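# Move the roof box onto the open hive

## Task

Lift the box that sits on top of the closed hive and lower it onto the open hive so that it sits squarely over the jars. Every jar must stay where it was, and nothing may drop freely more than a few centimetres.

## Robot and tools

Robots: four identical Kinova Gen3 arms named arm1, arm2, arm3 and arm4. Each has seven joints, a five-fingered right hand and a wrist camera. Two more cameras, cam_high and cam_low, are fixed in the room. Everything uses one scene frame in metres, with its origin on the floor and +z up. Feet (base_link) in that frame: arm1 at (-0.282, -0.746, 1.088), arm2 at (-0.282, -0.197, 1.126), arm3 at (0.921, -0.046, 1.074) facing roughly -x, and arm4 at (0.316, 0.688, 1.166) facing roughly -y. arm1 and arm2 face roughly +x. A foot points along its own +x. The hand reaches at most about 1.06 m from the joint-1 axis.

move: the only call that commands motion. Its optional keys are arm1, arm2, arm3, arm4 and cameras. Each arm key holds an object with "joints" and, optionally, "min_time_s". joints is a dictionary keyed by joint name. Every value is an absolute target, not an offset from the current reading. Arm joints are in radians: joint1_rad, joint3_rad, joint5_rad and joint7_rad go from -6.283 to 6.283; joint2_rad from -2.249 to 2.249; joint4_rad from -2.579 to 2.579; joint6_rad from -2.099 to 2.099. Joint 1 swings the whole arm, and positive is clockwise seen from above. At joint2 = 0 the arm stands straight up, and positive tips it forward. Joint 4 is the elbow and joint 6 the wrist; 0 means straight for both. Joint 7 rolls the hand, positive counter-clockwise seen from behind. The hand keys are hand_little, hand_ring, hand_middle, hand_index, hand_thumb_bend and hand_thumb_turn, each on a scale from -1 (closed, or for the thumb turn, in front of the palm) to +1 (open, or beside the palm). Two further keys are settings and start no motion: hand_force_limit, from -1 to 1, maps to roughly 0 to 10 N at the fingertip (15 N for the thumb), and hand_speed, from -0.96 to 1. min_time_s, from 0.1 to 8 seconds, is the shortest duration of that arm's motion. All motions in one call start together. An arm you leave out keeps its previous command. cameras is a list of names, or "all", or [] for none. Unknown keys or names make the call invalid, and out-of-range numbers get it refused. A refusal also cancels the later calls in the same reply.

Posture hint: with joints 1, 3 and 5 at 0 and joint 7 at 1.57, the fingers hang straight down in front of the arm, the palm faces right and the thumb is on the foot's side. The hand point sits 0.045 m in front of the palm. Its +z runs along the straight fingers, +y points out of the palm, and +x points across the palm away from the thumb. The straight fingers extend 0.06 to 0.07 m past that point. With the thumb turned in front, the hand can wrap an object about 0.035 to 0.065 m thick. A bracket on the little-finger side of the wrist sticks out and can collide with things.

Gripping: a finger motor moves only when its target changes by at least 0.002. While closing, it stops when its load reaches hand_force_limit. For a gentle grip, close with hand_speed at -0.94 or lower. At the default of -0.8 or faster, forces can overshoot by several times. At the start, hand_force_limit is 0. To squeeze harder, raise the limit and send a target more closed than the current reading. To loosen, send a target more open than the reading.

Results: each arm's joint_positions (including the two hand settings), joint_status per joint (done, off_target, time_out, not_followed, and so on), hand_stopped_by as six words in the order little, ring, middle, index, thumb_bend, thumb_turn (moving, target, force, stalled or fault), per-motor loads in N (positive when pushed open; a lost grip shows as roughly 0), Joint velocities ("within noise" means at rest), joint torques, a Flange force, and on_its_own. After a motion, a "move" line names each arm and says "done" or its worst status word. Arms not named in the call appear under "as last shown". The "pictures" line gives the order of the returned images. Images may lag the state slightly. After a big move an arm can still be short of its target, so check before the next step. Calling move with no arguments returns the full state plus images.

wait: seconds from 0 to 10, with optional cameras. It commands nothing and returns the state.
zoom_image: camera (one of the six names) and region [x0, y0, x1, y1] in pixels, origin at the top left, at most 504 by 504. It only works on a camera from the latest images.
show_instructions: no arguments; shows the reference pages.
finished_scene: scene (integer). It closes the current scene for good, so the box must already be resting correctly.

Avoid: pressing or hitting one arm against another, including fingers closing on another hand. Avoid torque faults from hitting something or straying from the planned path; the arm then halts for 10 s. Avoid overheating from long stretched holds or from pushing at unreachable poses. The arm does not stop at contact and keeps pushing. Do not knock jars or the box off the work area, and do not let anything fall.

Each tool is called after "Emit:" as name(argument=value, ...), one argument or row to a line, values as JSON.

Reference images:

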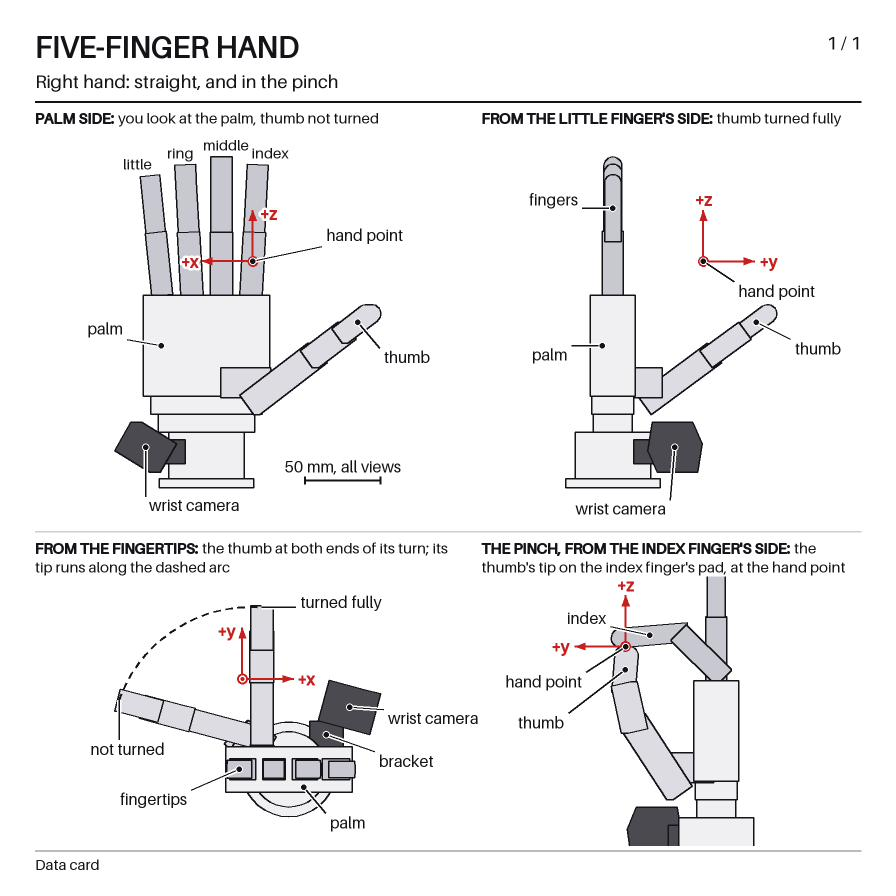

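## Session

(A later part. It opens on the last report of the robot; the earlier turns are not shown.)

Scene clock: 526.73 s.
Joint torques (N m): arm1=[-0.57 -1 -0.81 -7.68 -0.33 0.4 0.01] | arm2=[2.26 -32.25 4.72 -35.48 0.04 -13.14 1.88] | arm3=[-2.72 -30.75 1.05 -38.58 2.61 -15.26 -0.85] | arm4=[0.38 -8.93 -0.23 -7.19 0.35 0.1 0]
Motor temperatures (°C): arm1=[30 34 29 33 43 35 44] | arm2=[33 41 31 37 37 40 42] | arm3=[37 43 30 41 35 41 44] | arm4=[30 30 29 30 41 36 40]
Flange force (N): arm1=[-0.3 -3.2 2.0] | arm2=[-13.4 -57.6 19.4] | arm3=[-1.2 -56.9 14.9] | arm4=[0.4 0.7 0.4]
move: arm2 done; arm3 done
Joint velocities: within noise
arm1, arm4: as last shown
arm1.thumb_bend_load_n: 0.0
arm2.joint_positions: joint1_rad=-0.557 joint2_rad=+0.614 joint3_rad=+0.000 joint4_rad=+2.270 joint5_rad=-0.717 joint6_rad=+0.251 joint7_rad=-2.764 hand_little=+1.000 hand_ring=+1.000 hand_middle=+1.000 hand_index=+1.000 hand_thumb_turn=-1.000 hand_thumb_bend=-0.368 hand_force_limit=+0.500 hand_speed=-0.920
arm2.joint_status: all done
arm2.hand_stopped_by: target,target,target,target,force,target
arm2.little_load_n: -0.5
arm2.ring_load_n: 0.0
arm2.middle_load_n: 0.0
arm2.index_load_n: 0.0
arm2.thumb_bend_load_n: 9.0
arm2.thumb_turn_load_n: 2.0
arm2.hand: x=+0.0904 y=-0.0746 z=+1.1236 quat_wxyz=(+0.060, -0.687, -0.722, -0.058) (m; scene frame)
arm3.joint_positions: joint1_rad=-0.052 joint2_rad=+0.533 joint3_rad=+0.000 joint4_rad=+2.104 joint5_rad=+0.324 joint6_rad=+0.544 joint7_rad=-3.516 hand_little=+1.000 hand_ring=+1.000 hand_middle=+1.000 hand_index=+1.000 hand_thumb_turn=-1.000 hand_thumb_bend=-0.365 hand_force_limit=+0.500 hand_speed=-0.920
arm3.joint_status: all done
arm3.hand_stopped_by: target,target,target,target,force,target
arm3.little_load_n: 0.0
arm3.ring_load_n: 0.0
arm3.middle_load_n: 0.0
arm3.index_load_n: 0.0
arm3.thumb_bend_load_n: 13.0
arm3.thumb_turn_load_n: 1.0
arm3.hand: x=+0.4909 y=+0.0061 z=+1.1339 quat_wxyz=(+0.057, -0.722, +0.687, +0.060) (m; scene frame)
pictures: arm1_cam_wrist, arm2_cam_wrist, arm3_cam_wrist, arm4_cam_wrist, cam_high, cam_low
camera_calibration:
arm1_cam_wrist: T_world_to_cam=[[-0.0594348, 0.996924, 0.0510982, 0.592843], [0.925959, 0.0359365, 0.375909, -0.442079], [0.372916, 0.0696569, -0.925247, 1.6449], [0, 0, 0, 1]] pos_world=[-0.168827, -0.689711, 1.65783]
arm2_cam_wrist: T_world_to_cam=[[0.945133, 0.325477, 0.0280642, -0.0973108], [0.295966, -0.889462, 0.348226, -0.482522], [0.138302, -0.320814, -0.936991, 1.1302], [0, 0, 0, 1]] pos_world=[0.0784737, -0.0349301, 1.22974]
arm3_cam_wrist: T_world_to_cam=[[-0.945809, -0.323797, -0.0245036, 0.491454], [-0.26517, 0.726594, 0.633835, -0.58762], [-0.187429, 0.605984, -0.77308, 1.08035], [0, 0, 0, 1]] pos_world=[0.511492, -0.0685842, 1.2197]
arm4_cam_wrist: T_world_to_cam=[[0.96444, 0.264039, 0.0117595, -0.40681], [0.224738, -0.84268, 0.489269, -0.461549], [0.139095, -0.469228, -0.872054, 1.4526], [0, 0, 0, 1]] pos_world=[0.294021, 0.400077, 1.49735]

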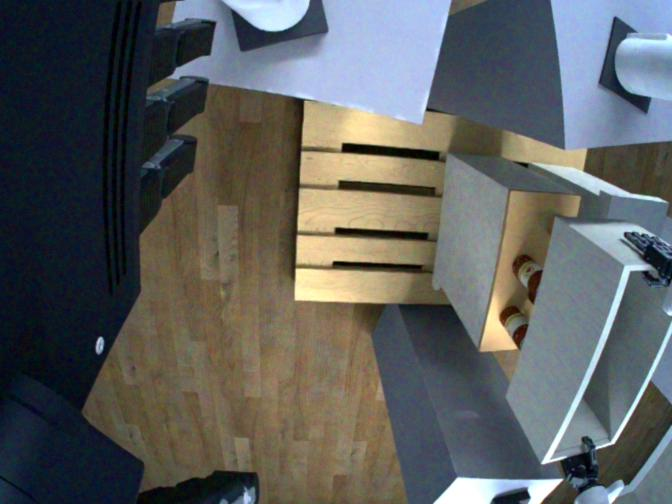

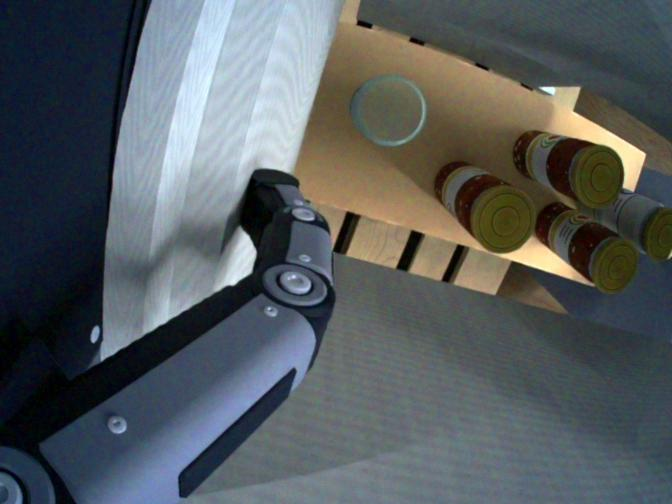

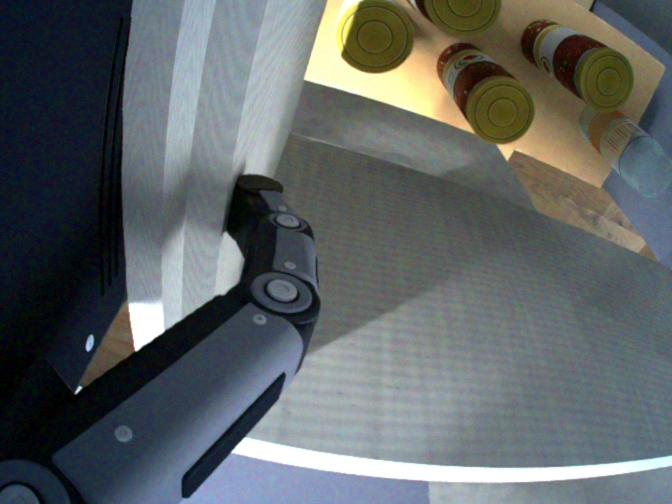

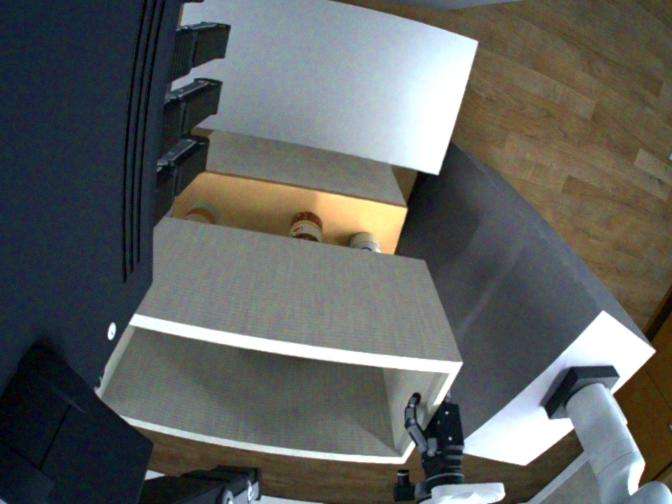

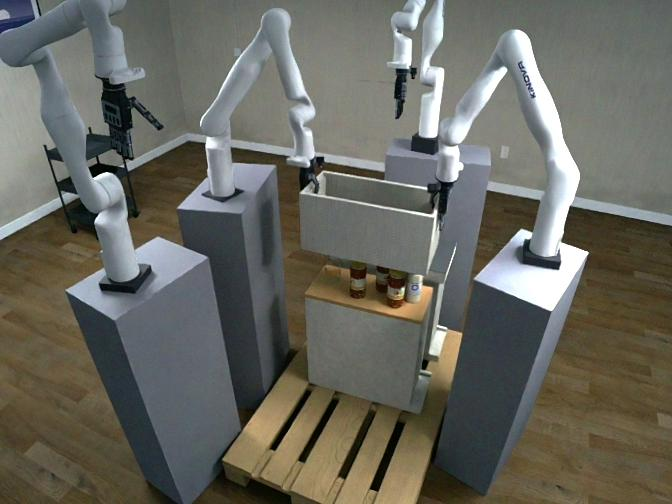

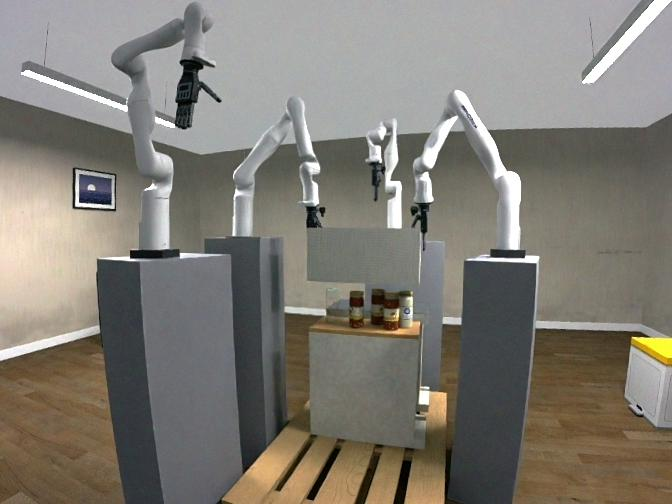

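Emit:
move(
  arm2={"joints":{"joint1_rad":-0.5579,"joint2_rad":0.7214,"joint4_rad":2.276,"joint5_rad":-1.1332,"joint6_rad":0.1809,"joint7_rad":-2.3387},"min_time_s":2},
  arm3={"joints":{"joint1_rad":-0.0515,"joint2_rad":0.6205,"joint4_rad":2.1251,"joint5_rad":0.3948,"joint6_rad":0.4418,"joint7_rad":-3.5967},"min_time_s":2},
)

Emit:
move(
  arm2={"joints":{"joint1_rad":-0.5584,"joint2_rad":0.8146,"joint4_rad":2.2716,"joint5_rad":-1.641,"joint6_rad":0.1641,"joint7_rad":-1.824},"min_time_s":2},
  arm3={"joints":{"joint1_rad":-0.0515,"joint2_rad":0.6995,"joint4_rad":2.1351,"joint5_rad":0.4841,"joint6_rad":0.3612,"joint7_rad":-3.6935},"min_time_s":2},
  cameras=["arm2_cam_wrist","arm3_cam_wrist","arm4_cam_wrist"],
)

Scene clock: 614.03 s.
Joint torques (N m): arm1=[-0.48 -1.06 -0.66 -7.75 -0.28 0.41 0.05] | arm2=[2.32 -35.51 5.1 -35.61 -0.35 -9.31 2.04] | arm3=[-2.83 -33.65 1.31 -39.1 2.5 -15.19 -0.82] | arm4=[0.4 -8.92 -0.18 -7.18 0.33 0.12 -0.03]
Motor temperatures (°C): arm1=[30 34 29 33 43 35 44] | arm2=[33 43 30 44 37 44 42] | arm3=[37 47 29 49 35 45 44] | arm4=[30 30 29 30 41 36 40]
Flange force (N): arm1=[-0.2 -2.5 2.2] | arm2=no reading | arm3=[-1.5 -58.0 14.0] | arm4=[0.4 0.7 0.5]
move: arm2 done; arm3 done
Joint velocities: within noise
arm1, arm4: as last shown
arm2.joint_positions: joint1_rad=-0.558 joint2_rad=+0.721 joint3_rad=+0.000 joint4_rad=+2.276 joint5_rad=-1.133 joint6_rad=+0.181 joint7_rad=-2.339 hand_little=+1.000 hand_ring=+1.000 hand_middle=+1.000 hand_index=+1.000 hand_thumb_turn=-1.000 hand_thumb_bend=-0.368 hand_force_limit=+0.500 hand_speed=-0.920
arm2.joint_status: all done
arm2.hand_stopped_by: target,target,target,target,force,target
arm2.little_load_n: 0.0
arm2.ring_load_n: 0.0
arm2.middle_load_n: 0.0
arm2.index_load_n: 0.0
arm2.thumb_bend_load_n: 8.5
arm2.thumb_turn_load_n: 2.0
arm2.hand: x=+0.0903 y=-0.0746 z=+1.0886 quat_wxyz=(+0.060, -0.687, -0.722, -0.058) (m; scene frame)
arm3.joint_positions: joint1_rad=-0.052 joint2_rad=+0.620 joint3_rad=+0.000 joint4_rad=+2.125 joint5_rad=+0.395 joint6_rad=+0.442 joint7_rad=-3.597 hand_little=+1.000 hand_ring=+1.000 hand_middle=+1.000 hand_index=+1.000 hand_thumb_turn=-1.000 hand_thumb_bend=-0.365 hand_force_limit=+0.500 hand_speed=-0.920
arm3.joint_status: all done
arm3.hand_stopped_by: target,target,target,target,force,target
arm3.little_load_n: -0.5
arm3.ring_load_n: 0.0
arm3.middle_load_n: 0.0
arm3.index_load_n: 0.0
arm3.thumb_bend_load_n: 13.0
arm3.thumb_turn_load_n: 0.5
arm3.hand: x=+0.4909 y=+0.0061 z=+1.0990 quat_wxyz=(+0.057, -0.722, +0.687, +0.060) (m; scene frame)
pictures: none

Scene clock: 616.33 s.
Joint torques (N m): arm1=[-0.59 -1.01 -0.71 -7.73 -0.29 0.34 0.03] | arm2=[2.93 -39.24 6.32 -37.21 -0.79 -2.39 2.13] | arm3=[-2.96 -36.94 1.62 -41.29 2.41 -15.49 -1.02] | arm4=[0.38 -9.01 -0.25 -7.17 0.32 0.07 0]
Motor temperatures (°C): arm1=[30 34 29 33 43 35 44] | arm2=[33 43 30 44 37 44 42] | arm3=[37 47 29 49 35 45 44] | arm4=[30 30 29 30 41 36 40]
Flange force (N): arm1=[-0.1 -2.8 2.0] | arm2=no reading | arm3=[-2.1 -62.0 12.8] | arm4=[0.2 0.6 0.4]
move: arm2 done; arm3 done
Joint velocities: within noise
arm1, arm4: as last shown
arm2.joint_positions: joint1_rad=-0.558 joint2_rad=+0.815 joint3_rad=+0.000 joint4_rad=+2.272 joint5_rad=-1.641 joint6_rad=+0.164 joint7_rad=-1.824 hand_little=+1.000 hand_ring=+1.000 hand_middle=+1.000 hand_index=+1.000 hand_thumb_turn=-1.000 hand_thumb_bend=-0.368 hand_force_limit=+0.500 hand_speed=-0.920
arm2.joint_status: all done
arm2.hand_stopped_by: target,target,target,target,force,target
arm2.little_load_n: 0.0
arm2.ring_load_n: 0.0
arm2.middle_load_n: 0.0
arm2.index_load_n: 0.0
arm2.thumb_bend_load_n: 8.0
arm2.thumb_turn_load_n: 2.0
arm2.hand: x=+0.0903 y=-0.0744 z=+1.0586 quat_wxyz=(+0.060, -0.687, -0.722, -0.058) (m; scene frame)
arm3.joint_positions: joint1_rad=-0.052 joint2_rad=+0.699 joint3_rad=+0.000 joint4_rad=+2.135 joint5_rad=+0.484 joint6_rad=+0.361 joint7_rad=-3.693 hand_little=+1.000 hand_ring=+1.000 hand_middle=+1.000 hand_index=+1.000 hand_thumb_turn=-1.000 hand_thumb_bend=-0.365 hand_force_limit=+0.500 hand_speed=-0.920
arm3.joint_status: all done
arm3.hand_stopped_by: target,target,target,target,force,target
arm3.little_load_n: 0.0
arm3.ring_load_n: 0.0
arm3.middle_load_n: 0.0
arm3.index_load_n: 0.0
arm3.thumb_bend_load_n: 13.0
arm3.thumb_turn_load_n: 0.5
arm3.hand: x=+0.4909 y=+0.0061 z=+1.0689 quat_wxyz=(+0.057, -0.722, +0.687, +0.060) (m; scene frame)
arm4.index_load_n: -0.5
arm4.thumb_bend_load_n: -0.5
pictures: arm2_cam_wrist, arm3_cam_wrist, arm4_cam_wrist
camera_calibration:
arm2_cam_wrist: T_world_to_cam=[[0.945009, 0.325829, 0.0281635, -0.095551], [0.296268, -0.88937, 0.348203, -0.459674], [0.138503, -0.320712, -0.936996, 1.06937], [0, 0, 0, 1]] pos_world=[0.0783734, -0.0347292, 1.16474]
arm3_cam_wrist: T_world_to_cam=[[-0.945808, -0.3238, -0.0245036, 0.48986], [-0.265184, 0.726631, 0.633786, -0.546354], [-0.187415, 0.605938, -0.773121, 1.03014], [0, 0, 0, 1]] pos_world=[0.511492, -0.0685843, 1.1547]
arm4_cam_wrist: T_world_to_cam=[[0.96444, 0.264039, 0.0117595, -0.40681], [0.224738, -0.84268, 0.489269, -0.461549], [0.139095, -0.469228, -0.872054, 1.4526], [0, 0, 0, 1]] pos_world=[0.294021, 0.400077, 1.49735]

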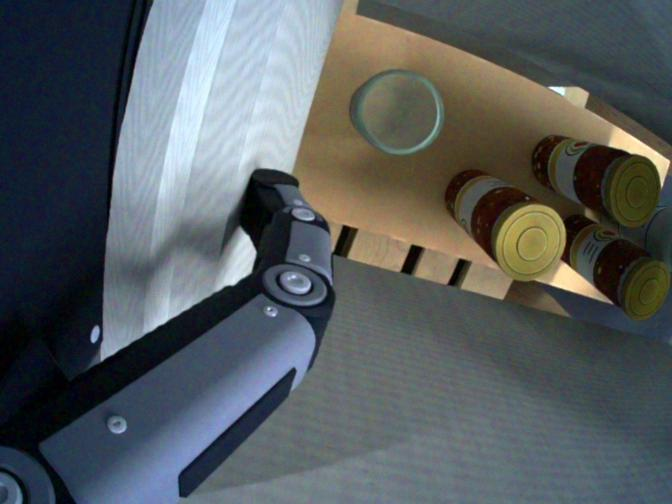

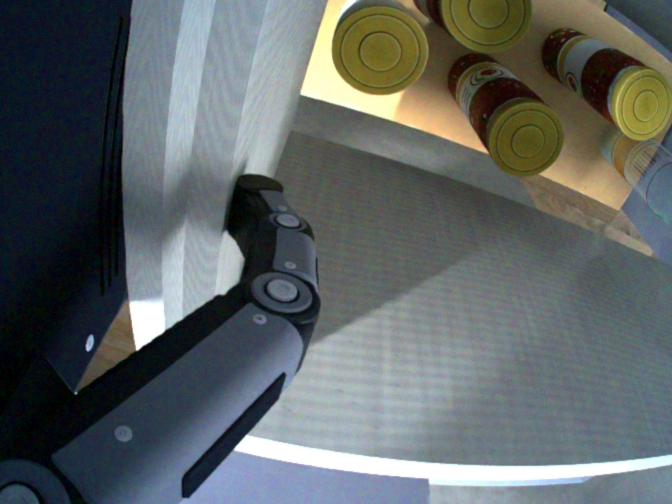

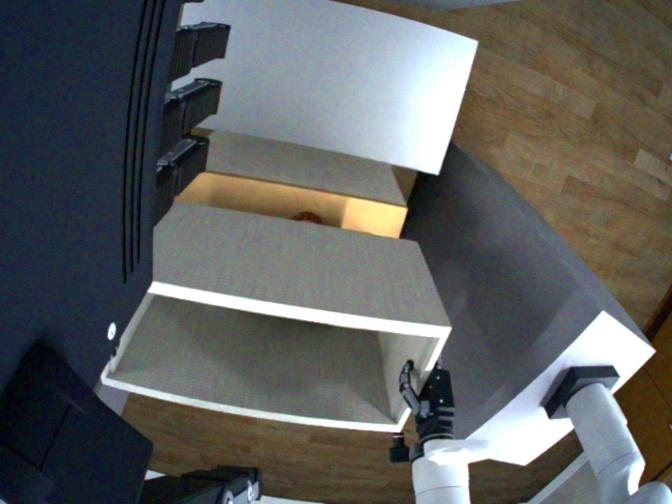

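Emit:
move(
  arm2={"joints":{"joint1_rad":-0.5595,"joint2_rad":0.9684,"joint4_rad":2.2449,"joint5_rad":-2.2687,"joint6_rad":0.2142,"joint7_rad":-1.1872},"min_time_s":2.5},
  arm3={"joints":{"joint1_rad":-0.0515,"joint2_rad":0.8362,"joint4_rad":2.1339,"joint5_rad":0.7307,"joint6_rad":0.249,"joint7_rad":-3.9513},"min_time_s":2.5},
)

Emit:
move(
  arm2={"joints":{"joint1_rad":-0.5604,"joint2_rad":1.1165,"joint4_rad":2.1952,"joint5_rad":-2.5299,"joint6_rad":0.2875,"joint7_rad":-0.9186},"min_time_s":2.5},
  arm3={"joints":{"joint1_rad":-0.0515,"joint2_rad":0.9749,"joint4_rad":2.1105,"joint5_rad":1.1641,"joint6_rad":0.18,"joint7_rad":-4.3946},"min_time_s":2.5},
)

Emit:
move(
  arm2={"joints":{"joint1_rad":-0.5609,"joint2_rad":1.1958,"joint4_rad":2.1582,"joint5_rad":-2.603,"joint6_rad":0.323,"joint7_rad":-0.8425},"min_time_s":2},
  arm3={"joints":{"joint1_rad":-0.0515,"joint2_rad":1.0519,"joint4_rad":2.088,"joint5_rad":1.4676,"joint6_rad":0.1661,"joint7_rad":-4.7026},"min_time_s":2},
  cameras=["all"],
)

Emit:
zoom_image(
  camera="arm4_cam_wrist",
  region=[370, 170, 450, 250],
)

Emit:
zoom_image(
  camera="arm1_cam_wrist",
  region=[450, 140, 650, 380],
)

Emit:
zoom_image(
  camera="cam_high",
  region=[280, 200, 460, 350],
)

Emit:
zoom_image(
  camera="cam_low",
  region=[290, 230, 450, 370],
)

Scene clock: 643.80 s.
Joint torques (N m): arm1=[-0.58 -0.99 -0.72 -7.82 -0.32 0.37 0.01] | arm2=[3.54 -43.83 7.56 -36.84 -1.52 8.3 2.06] | arm3=[-2.34 -41.73 2.93 -41.61 2.07 -12.59 -1.34] | arm4=[0.32 -8.97 -0.24 -7.19 0.36 0.08 -0.01]
Motor temperatures (°C): arm1=[30 34 29 33 43 35 44] | arm2=[33 44 31 45 37 42 42] | arm3=[37 48 29 49 35 46 45] | arm4=[30 30 29 30 41 36 40]
Flange force (N): arm1=[-0.1 -3.0 2.5] | arm2=[-11.6 -62.8 14.8] | arm3=[-1.0 -62.2 11.4] | arm4=[0.4 0.5 0.4]
move: arm2 done; arm3 done
Joint velocities: within noise
arm1, arm4: as last shown
arm2.joint_positions: joint1_rad=-0.560 joint2_rad=+0.968 joint3_rad=+0.000 joint4_rad=+2.245 joint5_rad=-2.269 joint6_rad=+0.214 joint7_rad=-1.187 hand_little=+1.000 hand_ring=+1.000 hand_middle=+1.000 hand_index=+1.000 hand_thumb_turn=-1.000 hand_thumb_bend=-0.368 hand_force_limit=+0.500 hand_speed=-0.920
arm2.joint_status: all done
arm2.hand_stopped_by: target,target,target,target,force,target
arm2.little_load_n: 0.0
arm2.ring_load_n: 0.0
arm2.middle_load_n: 0.0
arm2.index_load_n: 0.0
arm2.thumb_bend_load_n: 8.0
arm2.thumb_turn_load_n: 2.0
arm2.hand: x=+0.0903 y=-0.0741 z=+1.0087 quat_wxyz=(+0.060, -0.687, -0.722, -0.058) (m; scene frame)
arm3.joint_positions: joint1_rad=-0.052 joint2_rad=+0.836 joint3_rad=+0.000 joint4_rad=+2.134 joint5_rad=+0.731 joint6_rad=+0.249 joint7_rad=-3.951 hand_little=+1.000 hand_ring=+1.000 hand_middle=+1.000 hand_index=+1.000 hand_thumb_turn=-1.000 hand_thumb_bend=-0.365 hand_force_limit=+0.500 hand_speed=-0.920
arm3.joint_status: all done
arm3.hand_stopped_by: target,target,target,target,force,target
arm3.little_load_n: 0.0
arm3.ring_load_n: 0.0
arm3.middle_load_n: 0.0
arm3.index_load_n: 0.0
arm3.thumb_bend_load_n: 13.0
arm3.thumb_turn_load_n: 0.5
arm3.hand: x=+0.4908 y=+0.0060 z=+1.0189 quat_wxyz=(+0.057, -0.722, +0.687, +0.060) (m; scene frame)
arm4.index_load_n: 0.0
arm4.thumb_bend_load_n: 0.0
pictures: none

Scene clock: 646.60 s.
Joint torques (N m): arm1=[-0.64 -0.93 -0.64 -7.72 -0.3 0.42 0.02] | arm2=[3.57 -48.54 8.24 -36.87 -1.96 12.73 2.19] | arm3=[-2.87 -46.84 3.17 -42.19 2.09 -5.54 -1.17] | arm4=[0.36 -8.91 -0.22 -7.13 0.36 0.12 0.02]
Motor temperatures (°C): arm1=[30 34 29 33 43 35 44] | arm2=[33 44 31 45 37 42 42] | arm3=[37 48 29 50 35 46 45] | arm4=[30 30 29 30 41 36 40]
Flange force (N): arm1=[0.0 -2.6 2.3] | arm2=[-12.4 -66.8 15.0] | arm3=no reading | arm4=[0.3 0.7 0.3]
move: arm2 done; arm3 done
Joint velocities: within noise
arm1, arm4: as last shown
arm2.joint_positions: joint1_rad=-0.560 joint2_rad=+1.117 joint3_rad=+0.000 joint4_rad=+2.195 joint5_rad=-2.530 joint6_rad=+0.288 joint7_rad=-0.919 hand_little=+1.000 hand_ring=+1.000 hand_middle=+1.000 hand_index=+1.000 hand_thumb_turn=-1.000 hand_thumb_bend=-0.368 hand_force_limit=+0.500 hand_speed=-0.920
arm2.joint_status: all done
arm2.hand_stopped_by: target,target,target,target,force,target
arm2.little_load_n: 0.0
arm2.ring_load_n: 0.0
arm2.middle_load_n: 0.0
arm2.index_load_n: 0.0
arm2.thumb_bend_load_n: 8.0
arm2.thumb_turn_load_n: 2.0
arm2.hand: x=+0.0905 y=-0.0740 z=+0.9586 quat_wxyz=(+0.060, -0.687, -0.722, -0.058) (m; scene frame)
arm3.joint_positions: joint1_rad=-0.052 joint2_rad=+0.975 joint3_rad=+0.000 joint4_rad=+2.110 joint5_rad=+1.164 joint6_rad=+0.180 joint7_rad=-4.395 hand_little=+1.000 hand_ring=+1.000 hand_middle=+1.000 hand_index=+1.000 hand_thumb_turn=-1.000 hand_thumb_bend=-0.365 hand_force_limit=+0.500 hand_speed=-0.920
arm3.joint_status: all done
arm3.hand_stopped_by: target,target,target,target,force,target
arm3.little_load_n: 0.0
arm3.ring_load_n: 0.0
arm3.middle_load_n: 0.0
arm3.index_load_n: 0.0
arm3.thumb_bend_load_n: 12.5
arm3.thumb_turn_load_n: 0.5
arm3.hand: x=+0.4907 y=+0.0058 z=+0.9689 quat_wxyz=(+0.057, -0.722, +0.687, +0.060) (m; scene frame)
arm4.thumb_turn_load_n: -0.5
pictures: none

Scene clock: 648.90 s.
Joint torques (N m): arm1=[-0.55 -1.03 -0.67 -7.65 -0.27 0.41 0] | arm2=[3.28 -50.65 8.3 -36.2 -2.05 13.8 2.26] | arm3=[-3.42 -49.11 2.92 -41.44 2.23 0.36 -0.94] | arm4=[0.38 -8.92 -0.23 -7.16 0.35 0.13 0]
Motor temperatures (°C): arm1=[30 34 29 33 43 35 44] | arm2=[33 44 31 46 37 42 42] | arm3=[37 48 29 50 35 46 45] | arm4=[30 30 29 30 41 36 40]
Flange force (N): arm1=[-0.3 -2.7 1.9] | arm2=[-13.1 -66.8 14.8] | arm3=no reading | arm4=[0.4 0.7 0.4]
move: arm2 done; arm3 done
Joint velocities: within noise
arm1.joint_positions: joint1_rad=+0.240 joint2_rad=-0.350 joint3_rad=-0.066 joint4_rad=+1.568 joint5_rad=-0.062 joint6_rad=+2.042 joint7_rad=-1.855 hand_little=+1.000 hand_ring=+1.000 hand_middle=+1.000 hand_index=+1.000 hand_thumb_turn=+1.000 hand_thumb_bend=+1.000 hand_force_limit=+0.000 hand_speed=-0.800
arm1.joint_status: not commanded
arm1.hand_stopped_by: target,target,target,target,target,target
arm1.little_load_n: 0.0
arm1.ring_load_n: 0.0
arm1.middle_load_n: 0.0
arm1.index_load_n: 0.0
arm1.thumb_bend_load_n: 0.0
arm1.thumb_turn_load_n: 0.0
arm1.hand: x=-0.1229 y=-0.6816 z=+1.5508 quat_wxyz=(+0.071, -0.077, -0.994, -0.004) (m; scene frame)
arm2.joint_positions: joint1_rad=-0.561 joint2_rad=+1.196 joint3_rad=+0.000 joint4_rad=+2.158 joint5_rad=-2.603 joint6_rad=+0.323 joint7_rad=-0.843 hand_little=+1.000 hand_ring=+1.000 hand_middle=+1.000 hand_index=+1.000 hand_thumb_turn=-1.000 hand_thumb_bend=-0.368 hand_force_limit=+0.500 hand_speed=-0.920
arm2.joint_status: all done
arm2.hand_stopped_by: target,target,target,target,force,target
arm2.little_load_n: 0.0
arm2.ring_load_n: 0.0
arm2.middle_load_n: 0.0
arm2.index_load_n: 0.0
arm2.thumb_bend_load_n: 8.5
arm2.thumb_turn_load_n: 2.0
arm2.hand: x=+0.0904 y=-0.0740 z=+0.9306 quat_wxyz=(+0.060, -0.687, -0.722, -0.058) (m; scene frame)
arm3.joint_positions: joint1_rad=-0.052 joint2_rad=+1.052 joint3_rad=+0.000 joint4_rad=+2.088 joint5_rad=+1.468 joint6_rad=+0.166 joint7_rad=-4.703 hand_little=+1.000 hand_ring=+1.000 hand_middle=+1.000 hand_index=+1.000 hand_thumb_turn=-1.000 hand_thumb_bend=-0.365 hand_force_limit=+0.500 hand_speed=-0.920
arm3.joint_status: all done
arm3.hand_stopped_by: target,target,target,target,force,target
arm3.little_load_n: 0.0
arm3.ring_load_n: 0.0
arm3.middle_load_n: 0.0
arm3.index_load_n: 0.0
arm3.thumb_bend_load_n: 12.5
arm3.thumb_turn_load_n: 0.0
arm3.hand: x=+0.4907 y=+0.0057 z=+0.9409 quat_wxyz=(+0.057, -0.722, +0.687, +0.060) (m; scene frame)
arm4: as last shown
arm4.thumb_turn_load_n: 0.0
pictures: arm1_cam_wrist, arm2_cam_wrist, arm3_cam_wrist, arm4_cam_wrist, cam_high, cam_low
camera_calibration:
arm1_cam_wrist: T_world_to_cam=[[-0.0594348, 0.996924, 0.0510982, 0.592843], [0.925959, 0.0359365, 0.375909, -0.442079], [0.372916, 0.0696569, -0.925247, 1.6449], [0, 0, 0, 1]] pos_world=[-0.168827, -0.689711, 1.65783]
arm2_cam_wrist: T_world_to_cam=[[0.945022, 0.325799, 0.0280748, -0.0920838], [0.296272, -0.88938, 0.348176, -0.414784], [0.138404, -0.320716, -0.937009, 0.949658], [0, 0, 0, 1]] pos_world=[0.0784734, -0.0343293, 1.03684]
arm3_cam_wrist: T_world_to_cam=[[-0.945867, -0.323639, -0.0243632, 0.486332], [-0.264975, 0.726703, 0.633791, -0.465109], [-0.187415, 0.605937, -0.773121, 0.931246], [0, 0, 0, 1]] pos_world=[0.511292, -0.068885, 1.0266]
arm4_cam_wrist: T_world_to_cam=[[0.96444, 0.264039, 0.0117595, -0.40681], [0.224738, -0.84268, 0.489269, -0.461549], [0.139095, -0.469228, -0.872054, 1.4526], [0, 0, 0, 1]] pos_world=[0.294021, 0.400077, 1.49735]

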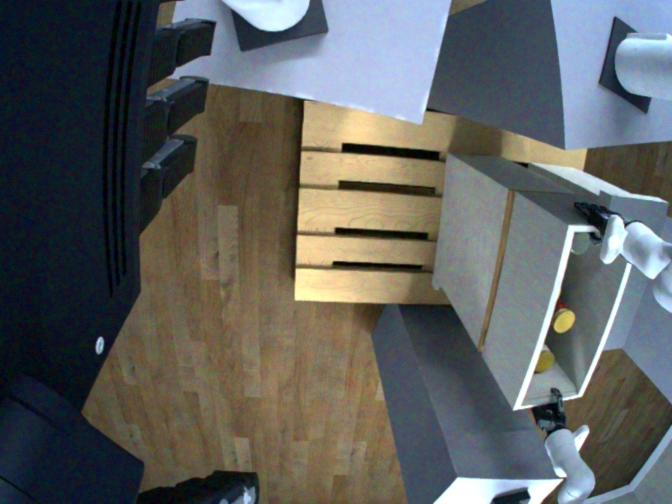

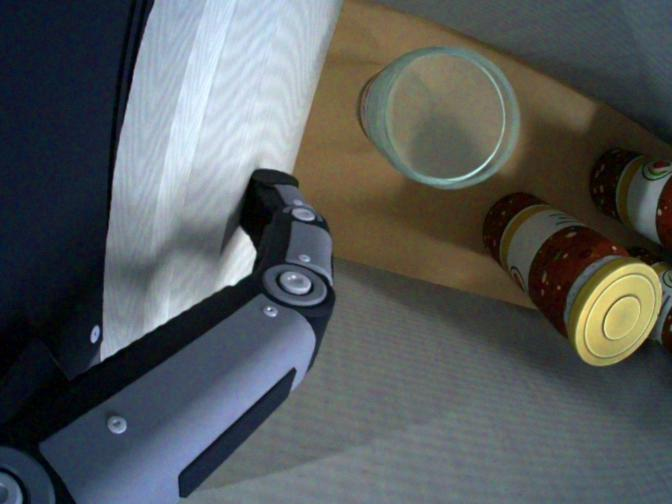

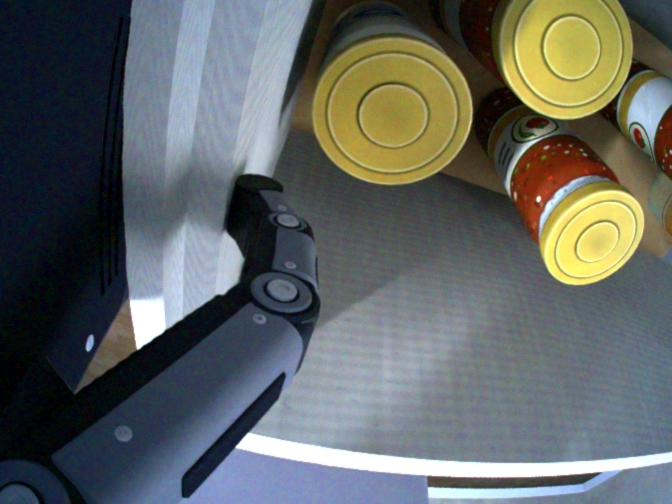

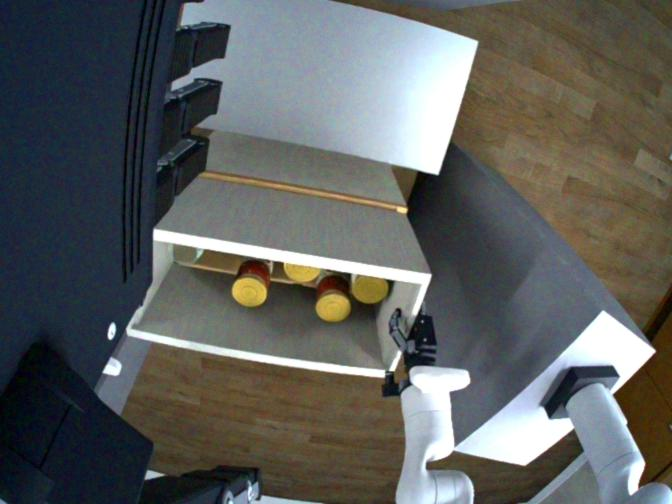

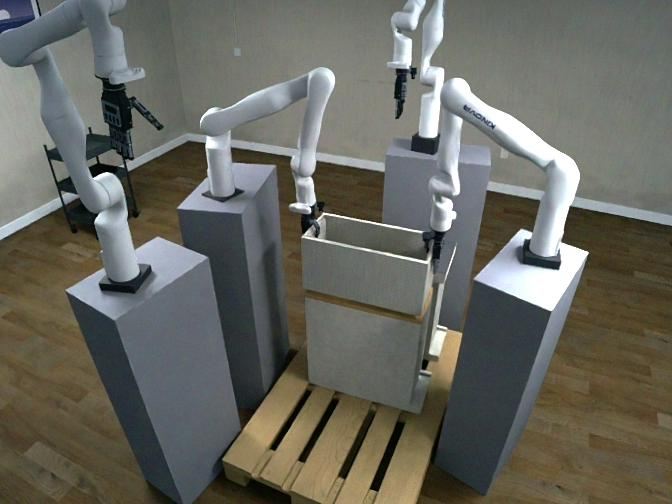

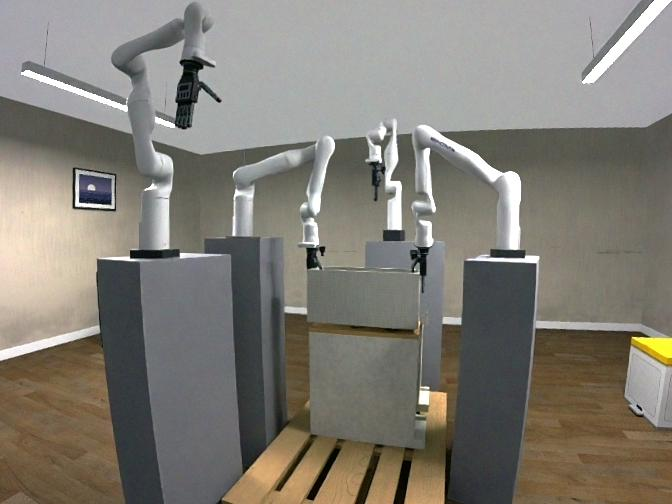

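Scaled by 6.300 from the camera's 672x504 image, which has a finer 960x720 frame.

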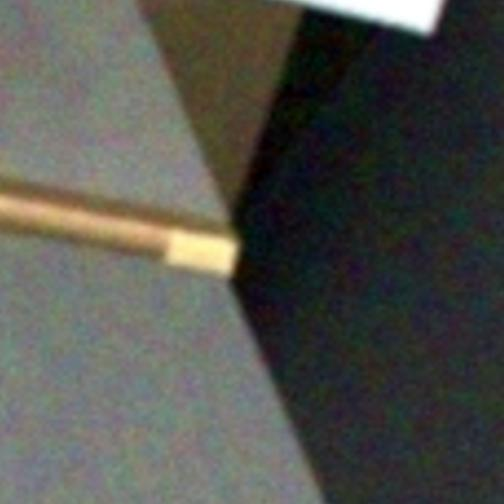

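Scaled by 2.100 from the camera's 672x504 image, which has a finer 960x720 frame.

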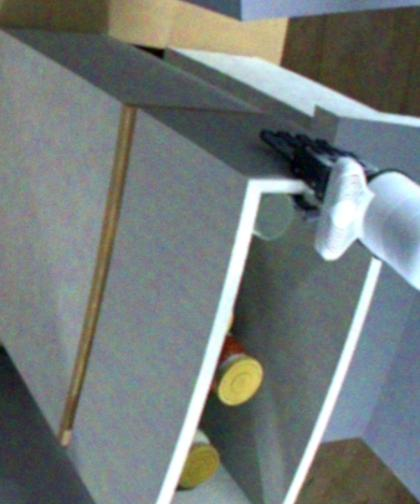

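Scaled by 2.800 from the camera's 672x504 image, which has a finer 960x720 frame.

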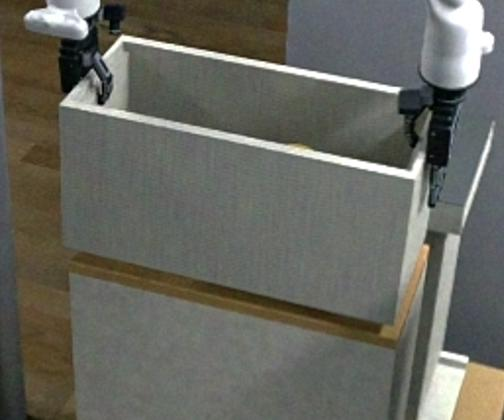

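Scaled by 3.150 from the camera's 672x504 image, which has a finer 960x720 frame.

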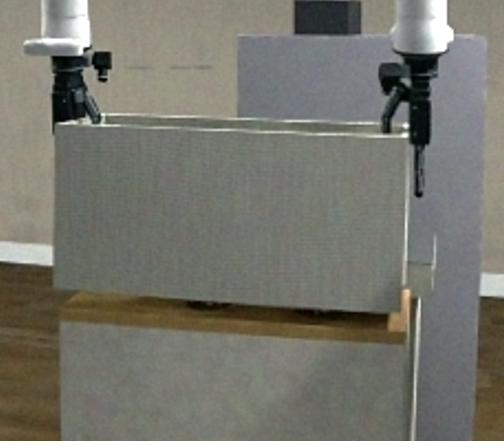

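Emit:
zoom_image(
  camera="arm1_cam_wrist",
  region=[470, 310, 530, 370],
)

Emit:
zoom_image(
  camera="arm1_cam_wrist",
  region=[490, 170, 550, 230],
)

Emit:
zoom_image(
  camera="cam_high",
  region=[390, 280, 450, 340],
)

Emit:
zoom_image(
  camera="cam_high",
  region=[290, 270, 350, 330],
)

Scaled by 8.400 from the camera's 672x504 image, which has a finer 960x720 frame.

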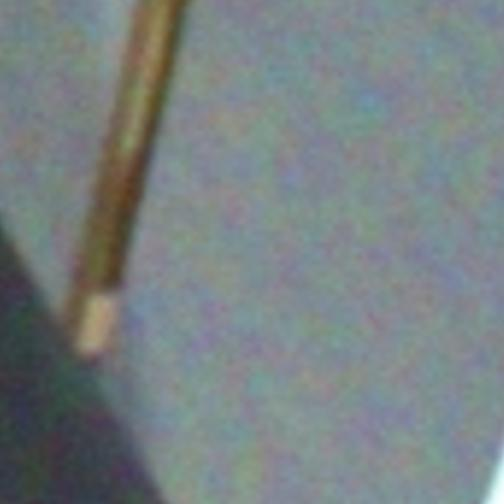

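Scaled by 8.400 from the camera's 672x504 image, which has a finer 960x720 frame.

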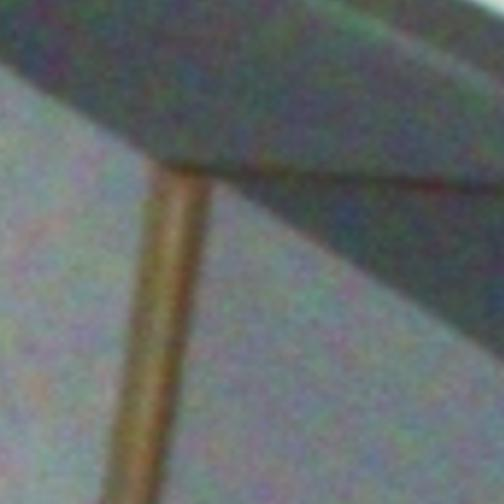

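Scaled by 8.400 from the camera's 672x504 image, which has a finer 960x720 frame.

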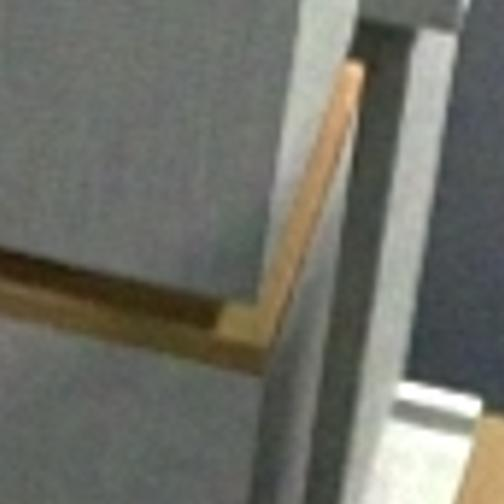

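Scaled by 8.400 from the camera's 672x504 image, which has a finer 960x720 frame.

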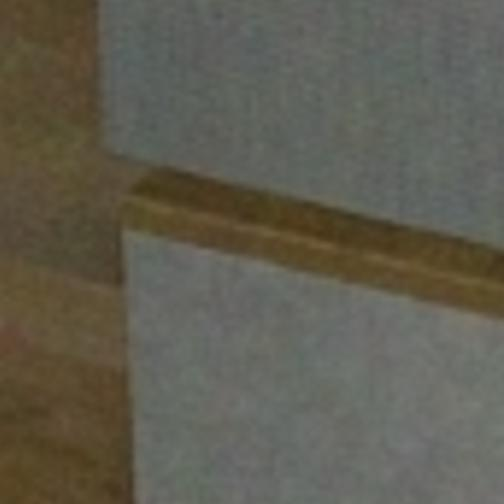

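Emit:
move(
  arm2={"joints":{"joint1_rad":-0.5492,"joint2_rad":1.2396,"joint4_rad":2.1192,"joint5_rad":-2.6016,"joint6_rad":0.3248,"joint7_rad":-0.8216},"min_time_s":2},
  arm3={"joints":{"joint1_rad":-0.0453,"joint2_rad":1.0989,"joint4_rad":2.0922,"joint5_rad":1.7866,"joint6_rad":0.1694,"joint7_rad":-5.0096},"min_time_s":2},
  cameras=["cam_high","arm4_cam_wrist"],
)

Emit:
zoom_image(
  camera="cam_high",
  region=[390, 280, 450, 340],
)

Emit:
zoom_image(
  camera="cam_high",
  region=[290, 270, 350, 330],
)

Emit:
zoom_image(
  camera="arm4_cam_wrist",
  region=[370, 170, 450, 250],
)

Scene clock: 743.27 s.
Joint torques (N m): arm1=[-0.61 -1.06 -0.79 -7.74 -0.28 0.44 0.03] | arm2=[1.71 -48.45 5.78 -31.46 -1.48 12.6 2.08] | arm3=[-4.3 -46.57 1.93 -35.32 2.28 5.51 -0.27] | arm4=[0.32 -8.95 -0.23 -7.2 0.35 0.1 0]
Motor temperatures (°C): arm1=[30 34 29 33 43 35 44] | arm2=[33 48 31 49 37 45 42] | arm3=[37 57 29 54 35 41 45] | arm4=[30 30 29 30 41 36 40]
Flange force (N): arm1=[-0.4 -3.0 2.2] | arm2=[-13.6 -57.8 14.5] | arm3=no reading | arm4=[0.4 0.5 0.5]
move: arm2 done; arm3 done
Joint velocities: within noise
arm1: as last shown
arm2.joint_positions: joint1_rad=-0.549 joint2_rad=+1.240 joint3_rad=+0.000 joint4_rad=+2.119 joint5_rad=-2.602 joint6_rad=+0.325 joint7_rad=-0.822 hand_little=+1.000 hand_ring=+1.000 hand_middle=+1.000 hand_index=+1.000 hand_thumb_turn=-1.000 hand_thumb_bend=-0.368 hand_force_limit=+0.500 hand_speed=-0.920
arm2.joint_status: all done
arm2.hand_stopped_by: target,target,target,target,force,target
arm2.little_load_n: 0.0
arm2.ring_load_n: 0.0
arm2.middle_load_n: 0.0
arm2.index_load_n: 0.0
arm2.thumb_bend_load_n: 8.5
arm2.thumb_turn_load_n: 2.5
arm2.hand: x=+0.0957 y=-0.0755 z=+0.9136 quat_wxyz=(+0.060, -0.683, -0.725, -0.057) (m; scene frame)
arm3.joint_positions: joint1_rad=-0.045 joint2_rad=+1.099 joint3_rad=+0.000 joint4_rad=+2.092 joint5_rad=+1.787 joint6_rad=+0.169 joint7_rad=-5.010 hand_little=+1.000 hand_ring=+1.000 hand_middle=+1.000 hand_index=+1.000 hand_thumb_turn=-1.000 hand_thumb_bend=-0.365 hand_force_limit=+0.500 hand_speed=-0.920
arm3.joint_status: all done
arm3.hand_stopped_by: target,target,target,target,force,target
arm3.little_load_n: 0.0
arm3.ring_load_n: 0.0
arm3.middle_load_n: 0.0
arm3.index_load_n: 0.0
arm3.thumb_bend_load_n: 11.5
arm3.thumb_turn_load_n: 0.5
arm3.hand: x=+0.4964 y=+0.0082 z=+0.9239 quat_wxyz=(+0.057, -0.726, +0.683, +0.060) (m; scene frame)
arm4.joint_positions: joint1_rad=+0.006 joint2_rad=+0.121 joint3_rad=+0.000 joint4_rad=+1.952 joint5_rad=+0.000 joint6_rad=+1.084 joint7_rad=-1.449 hand_little=+1.000 hand_ring=+1.000 hand_middle=+1.000 hand_index=+1.000 hand_thumb_turn=+1.000 hand_thumb_bend=+1.000 hand_force_limit=+0.000 hand_speed=-0.800
arm4.joint_status: not commanded
arm4.hand_stopped_by: target,target,target,target,target,target
arm4.little_load_n: 0.0
arm4.ring_load_n: 0.0
arm4.middle_load_n: 0.0
arm4.index_load_n: 0.0
arm4.thumb_bend_load_n: 0.0
arm4.thumb_turn_load_n: 0.0
arm4.hand: x=+0.3120 y=+0.3445 z=+1.3999 quat_wxyz=(-0.002, -0.707, -0.707, -0.002) (m; scene frame)
pictures: arm4_cam_wrist, cam_high
camera_calibration:
arm4_cam_wrist: T_world_to_cam=[[0.96444, 0.264039, 0.0117595, -0.40681], [0.224738, -0.84268, 0.489269, -0.461549], [0.139095, -0.469228, -0.872054, 1.4526], [0, 0, 0, 1]] pos_world=[0.294021, 0.400077, 1.49735]

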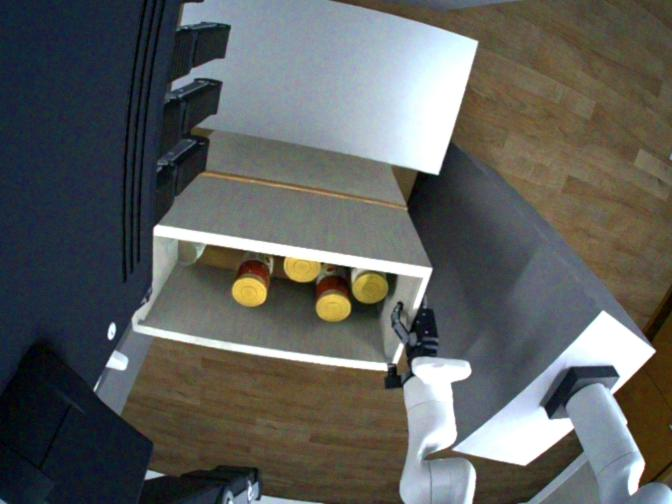

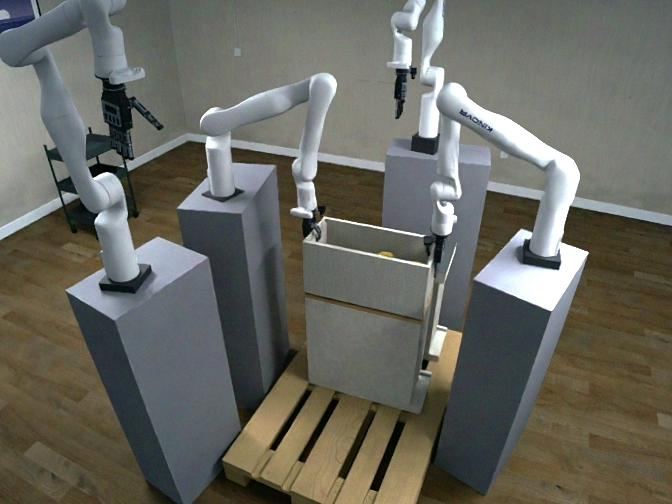

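Scaled by 8.400 from the camera's 672x504 image, which has a finer 960x720 frame.

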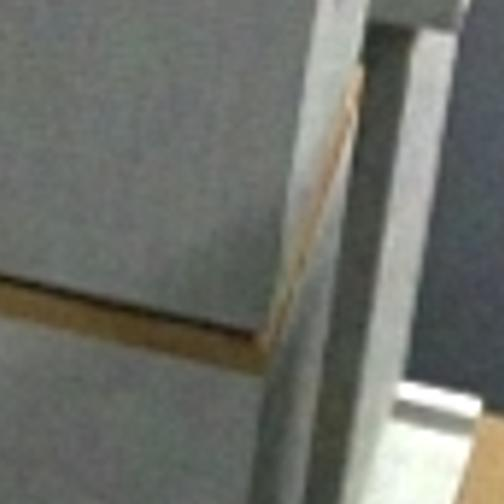

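Scaled by 8.400 from the camera's 672x504 image, which has a finer 960x720 frame.

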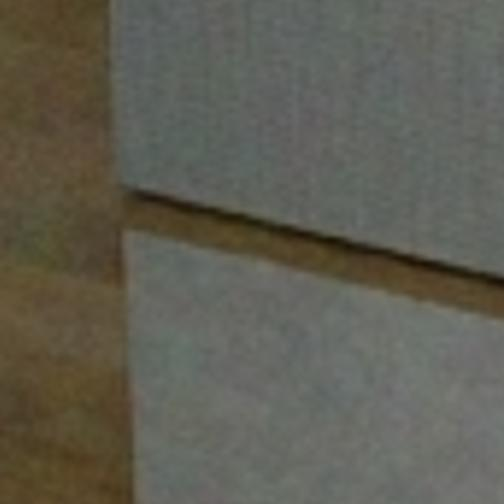

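Scaled by 6.300 from the camera's 672x504 image, which has a finer 960x720 frame.

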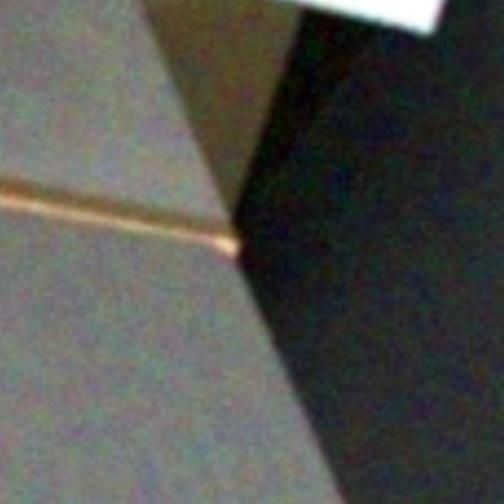

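Emit:
move(
  arm2={"joints":{"joint1_rad":-0.5494,"joint2_rad":1.2667,"joint4_rad":2.1034,"joint5_rad":-2.6184,"joint6_rad":0.3344,"joint7_rad":-0.804},"min_time_s":1.5},
  arm3={"joints":{"joint1_rad":-0.0453,"joint2_rad":1.1262,"joint4_rad":2.0811,"joint5_rad":1.8772,"joint6_rad":0.1737,"joint7_rad":-5.1016},"min_time_s":1.5},
)

Scene clock: 751.10 s.
Joint torques (N m): arm1=[-0.58 -1.02 -0.8 -7.69 -0.29 0.38 0.02] | arm2=[2.23 -51.6 7.28 -38.28 -2.22 14.46 2.14] | arm3=[-3.48 -31.49 0.92 -33.93 2.69 5.28 0.4] | arm4=[0.42 -8.97 -0.24 -7.16 0.34 0.09 -0.02]
Motor temperatures (°C): arm1=[30 34 29 33 43 35 44] | arm2=[33 49 31 49 37 45 42] | arm3=[37 57 29 53 35 41 45] | arm4=[30 30 29 30 41 36 40]
Flange force (N): arm1=[-0.3 -3.1 1.9] | arm2=[-15.0 -70.5 6.8] | arm3=no reading | arm4=[0.3 0.6 0.4]
move: arm2 done; arm3 done
Joint velocities: within noise
arm1, arm4: as last shown
arm2.joint_positions: joint1_rad=-0.549 joint2_rad=+1.267 joint3_rad=+0.000 joint4_rad=+2.103 joint5_rad=-2.618 joint6_rad=+0.334 joint7_rad=-0.804 hand_little=+1.000 hand_ring=+1.000 hand_middle=+1.000 hand_index=+1.000 hand_thumb_turn=-1.000 hand_thumb_bend=-0.368 hand_force_limit=+0.500 hand_speed=-0.920
arm2.joint_status: all done
arm2.hand_stopped_by: target,target,target,target,force,target
arm2.little_load_n: 0.0
arm2.ring_load_n: 0.0
arm2.middle_load_n: 0.0
arm2.index_load_n: 0.0
arm2.thumb_bend_load_n: 9.5
arm2.thumb_turn_load_n: 0.0
arm2.hand: x=+0.0956 y=-0.0756 z=+0.9036 quat_wxyz=(+0.060, -0.683, -0.725, -0.057) (m; scene frame)
arm3.joint_positions: joint1_rad=-0.045 joint2_rad=+1.126 joint3_rad=+0.000 joint4_rad=+2.081 joint5_rad=+1.877 joint6_rad=+0.174 joint7_rad=-5.102 hand_little=+1.000 hand_ring=+1.000 hand_middle=+1.000 hand_index=+1.000 hand_thumb_turn=-1.000 hand_thumb_bend=-0.365 hand_force_limit=+0.500 hand_speed=-0.920
arm3.joint_status: all done
arm3.hand_stopped_by: target,target,target,target,force,target
arm3.little_load_n: 0.5
arm3.ring_load_n: 0.0
arm3.middle_load_n: 0.0
arm3.index_load_n: 0.0
arm3.thumb_bend_load_n: 9.0
arm3.thumb_turn_load_n: 1.5
arm3.hand: x=+0.4964 y=+0.0082 z=+0.9139 quat_wxyz=(+0.057, -0.726, +0.683, +0.060) (m; scene frame)
pictures: none


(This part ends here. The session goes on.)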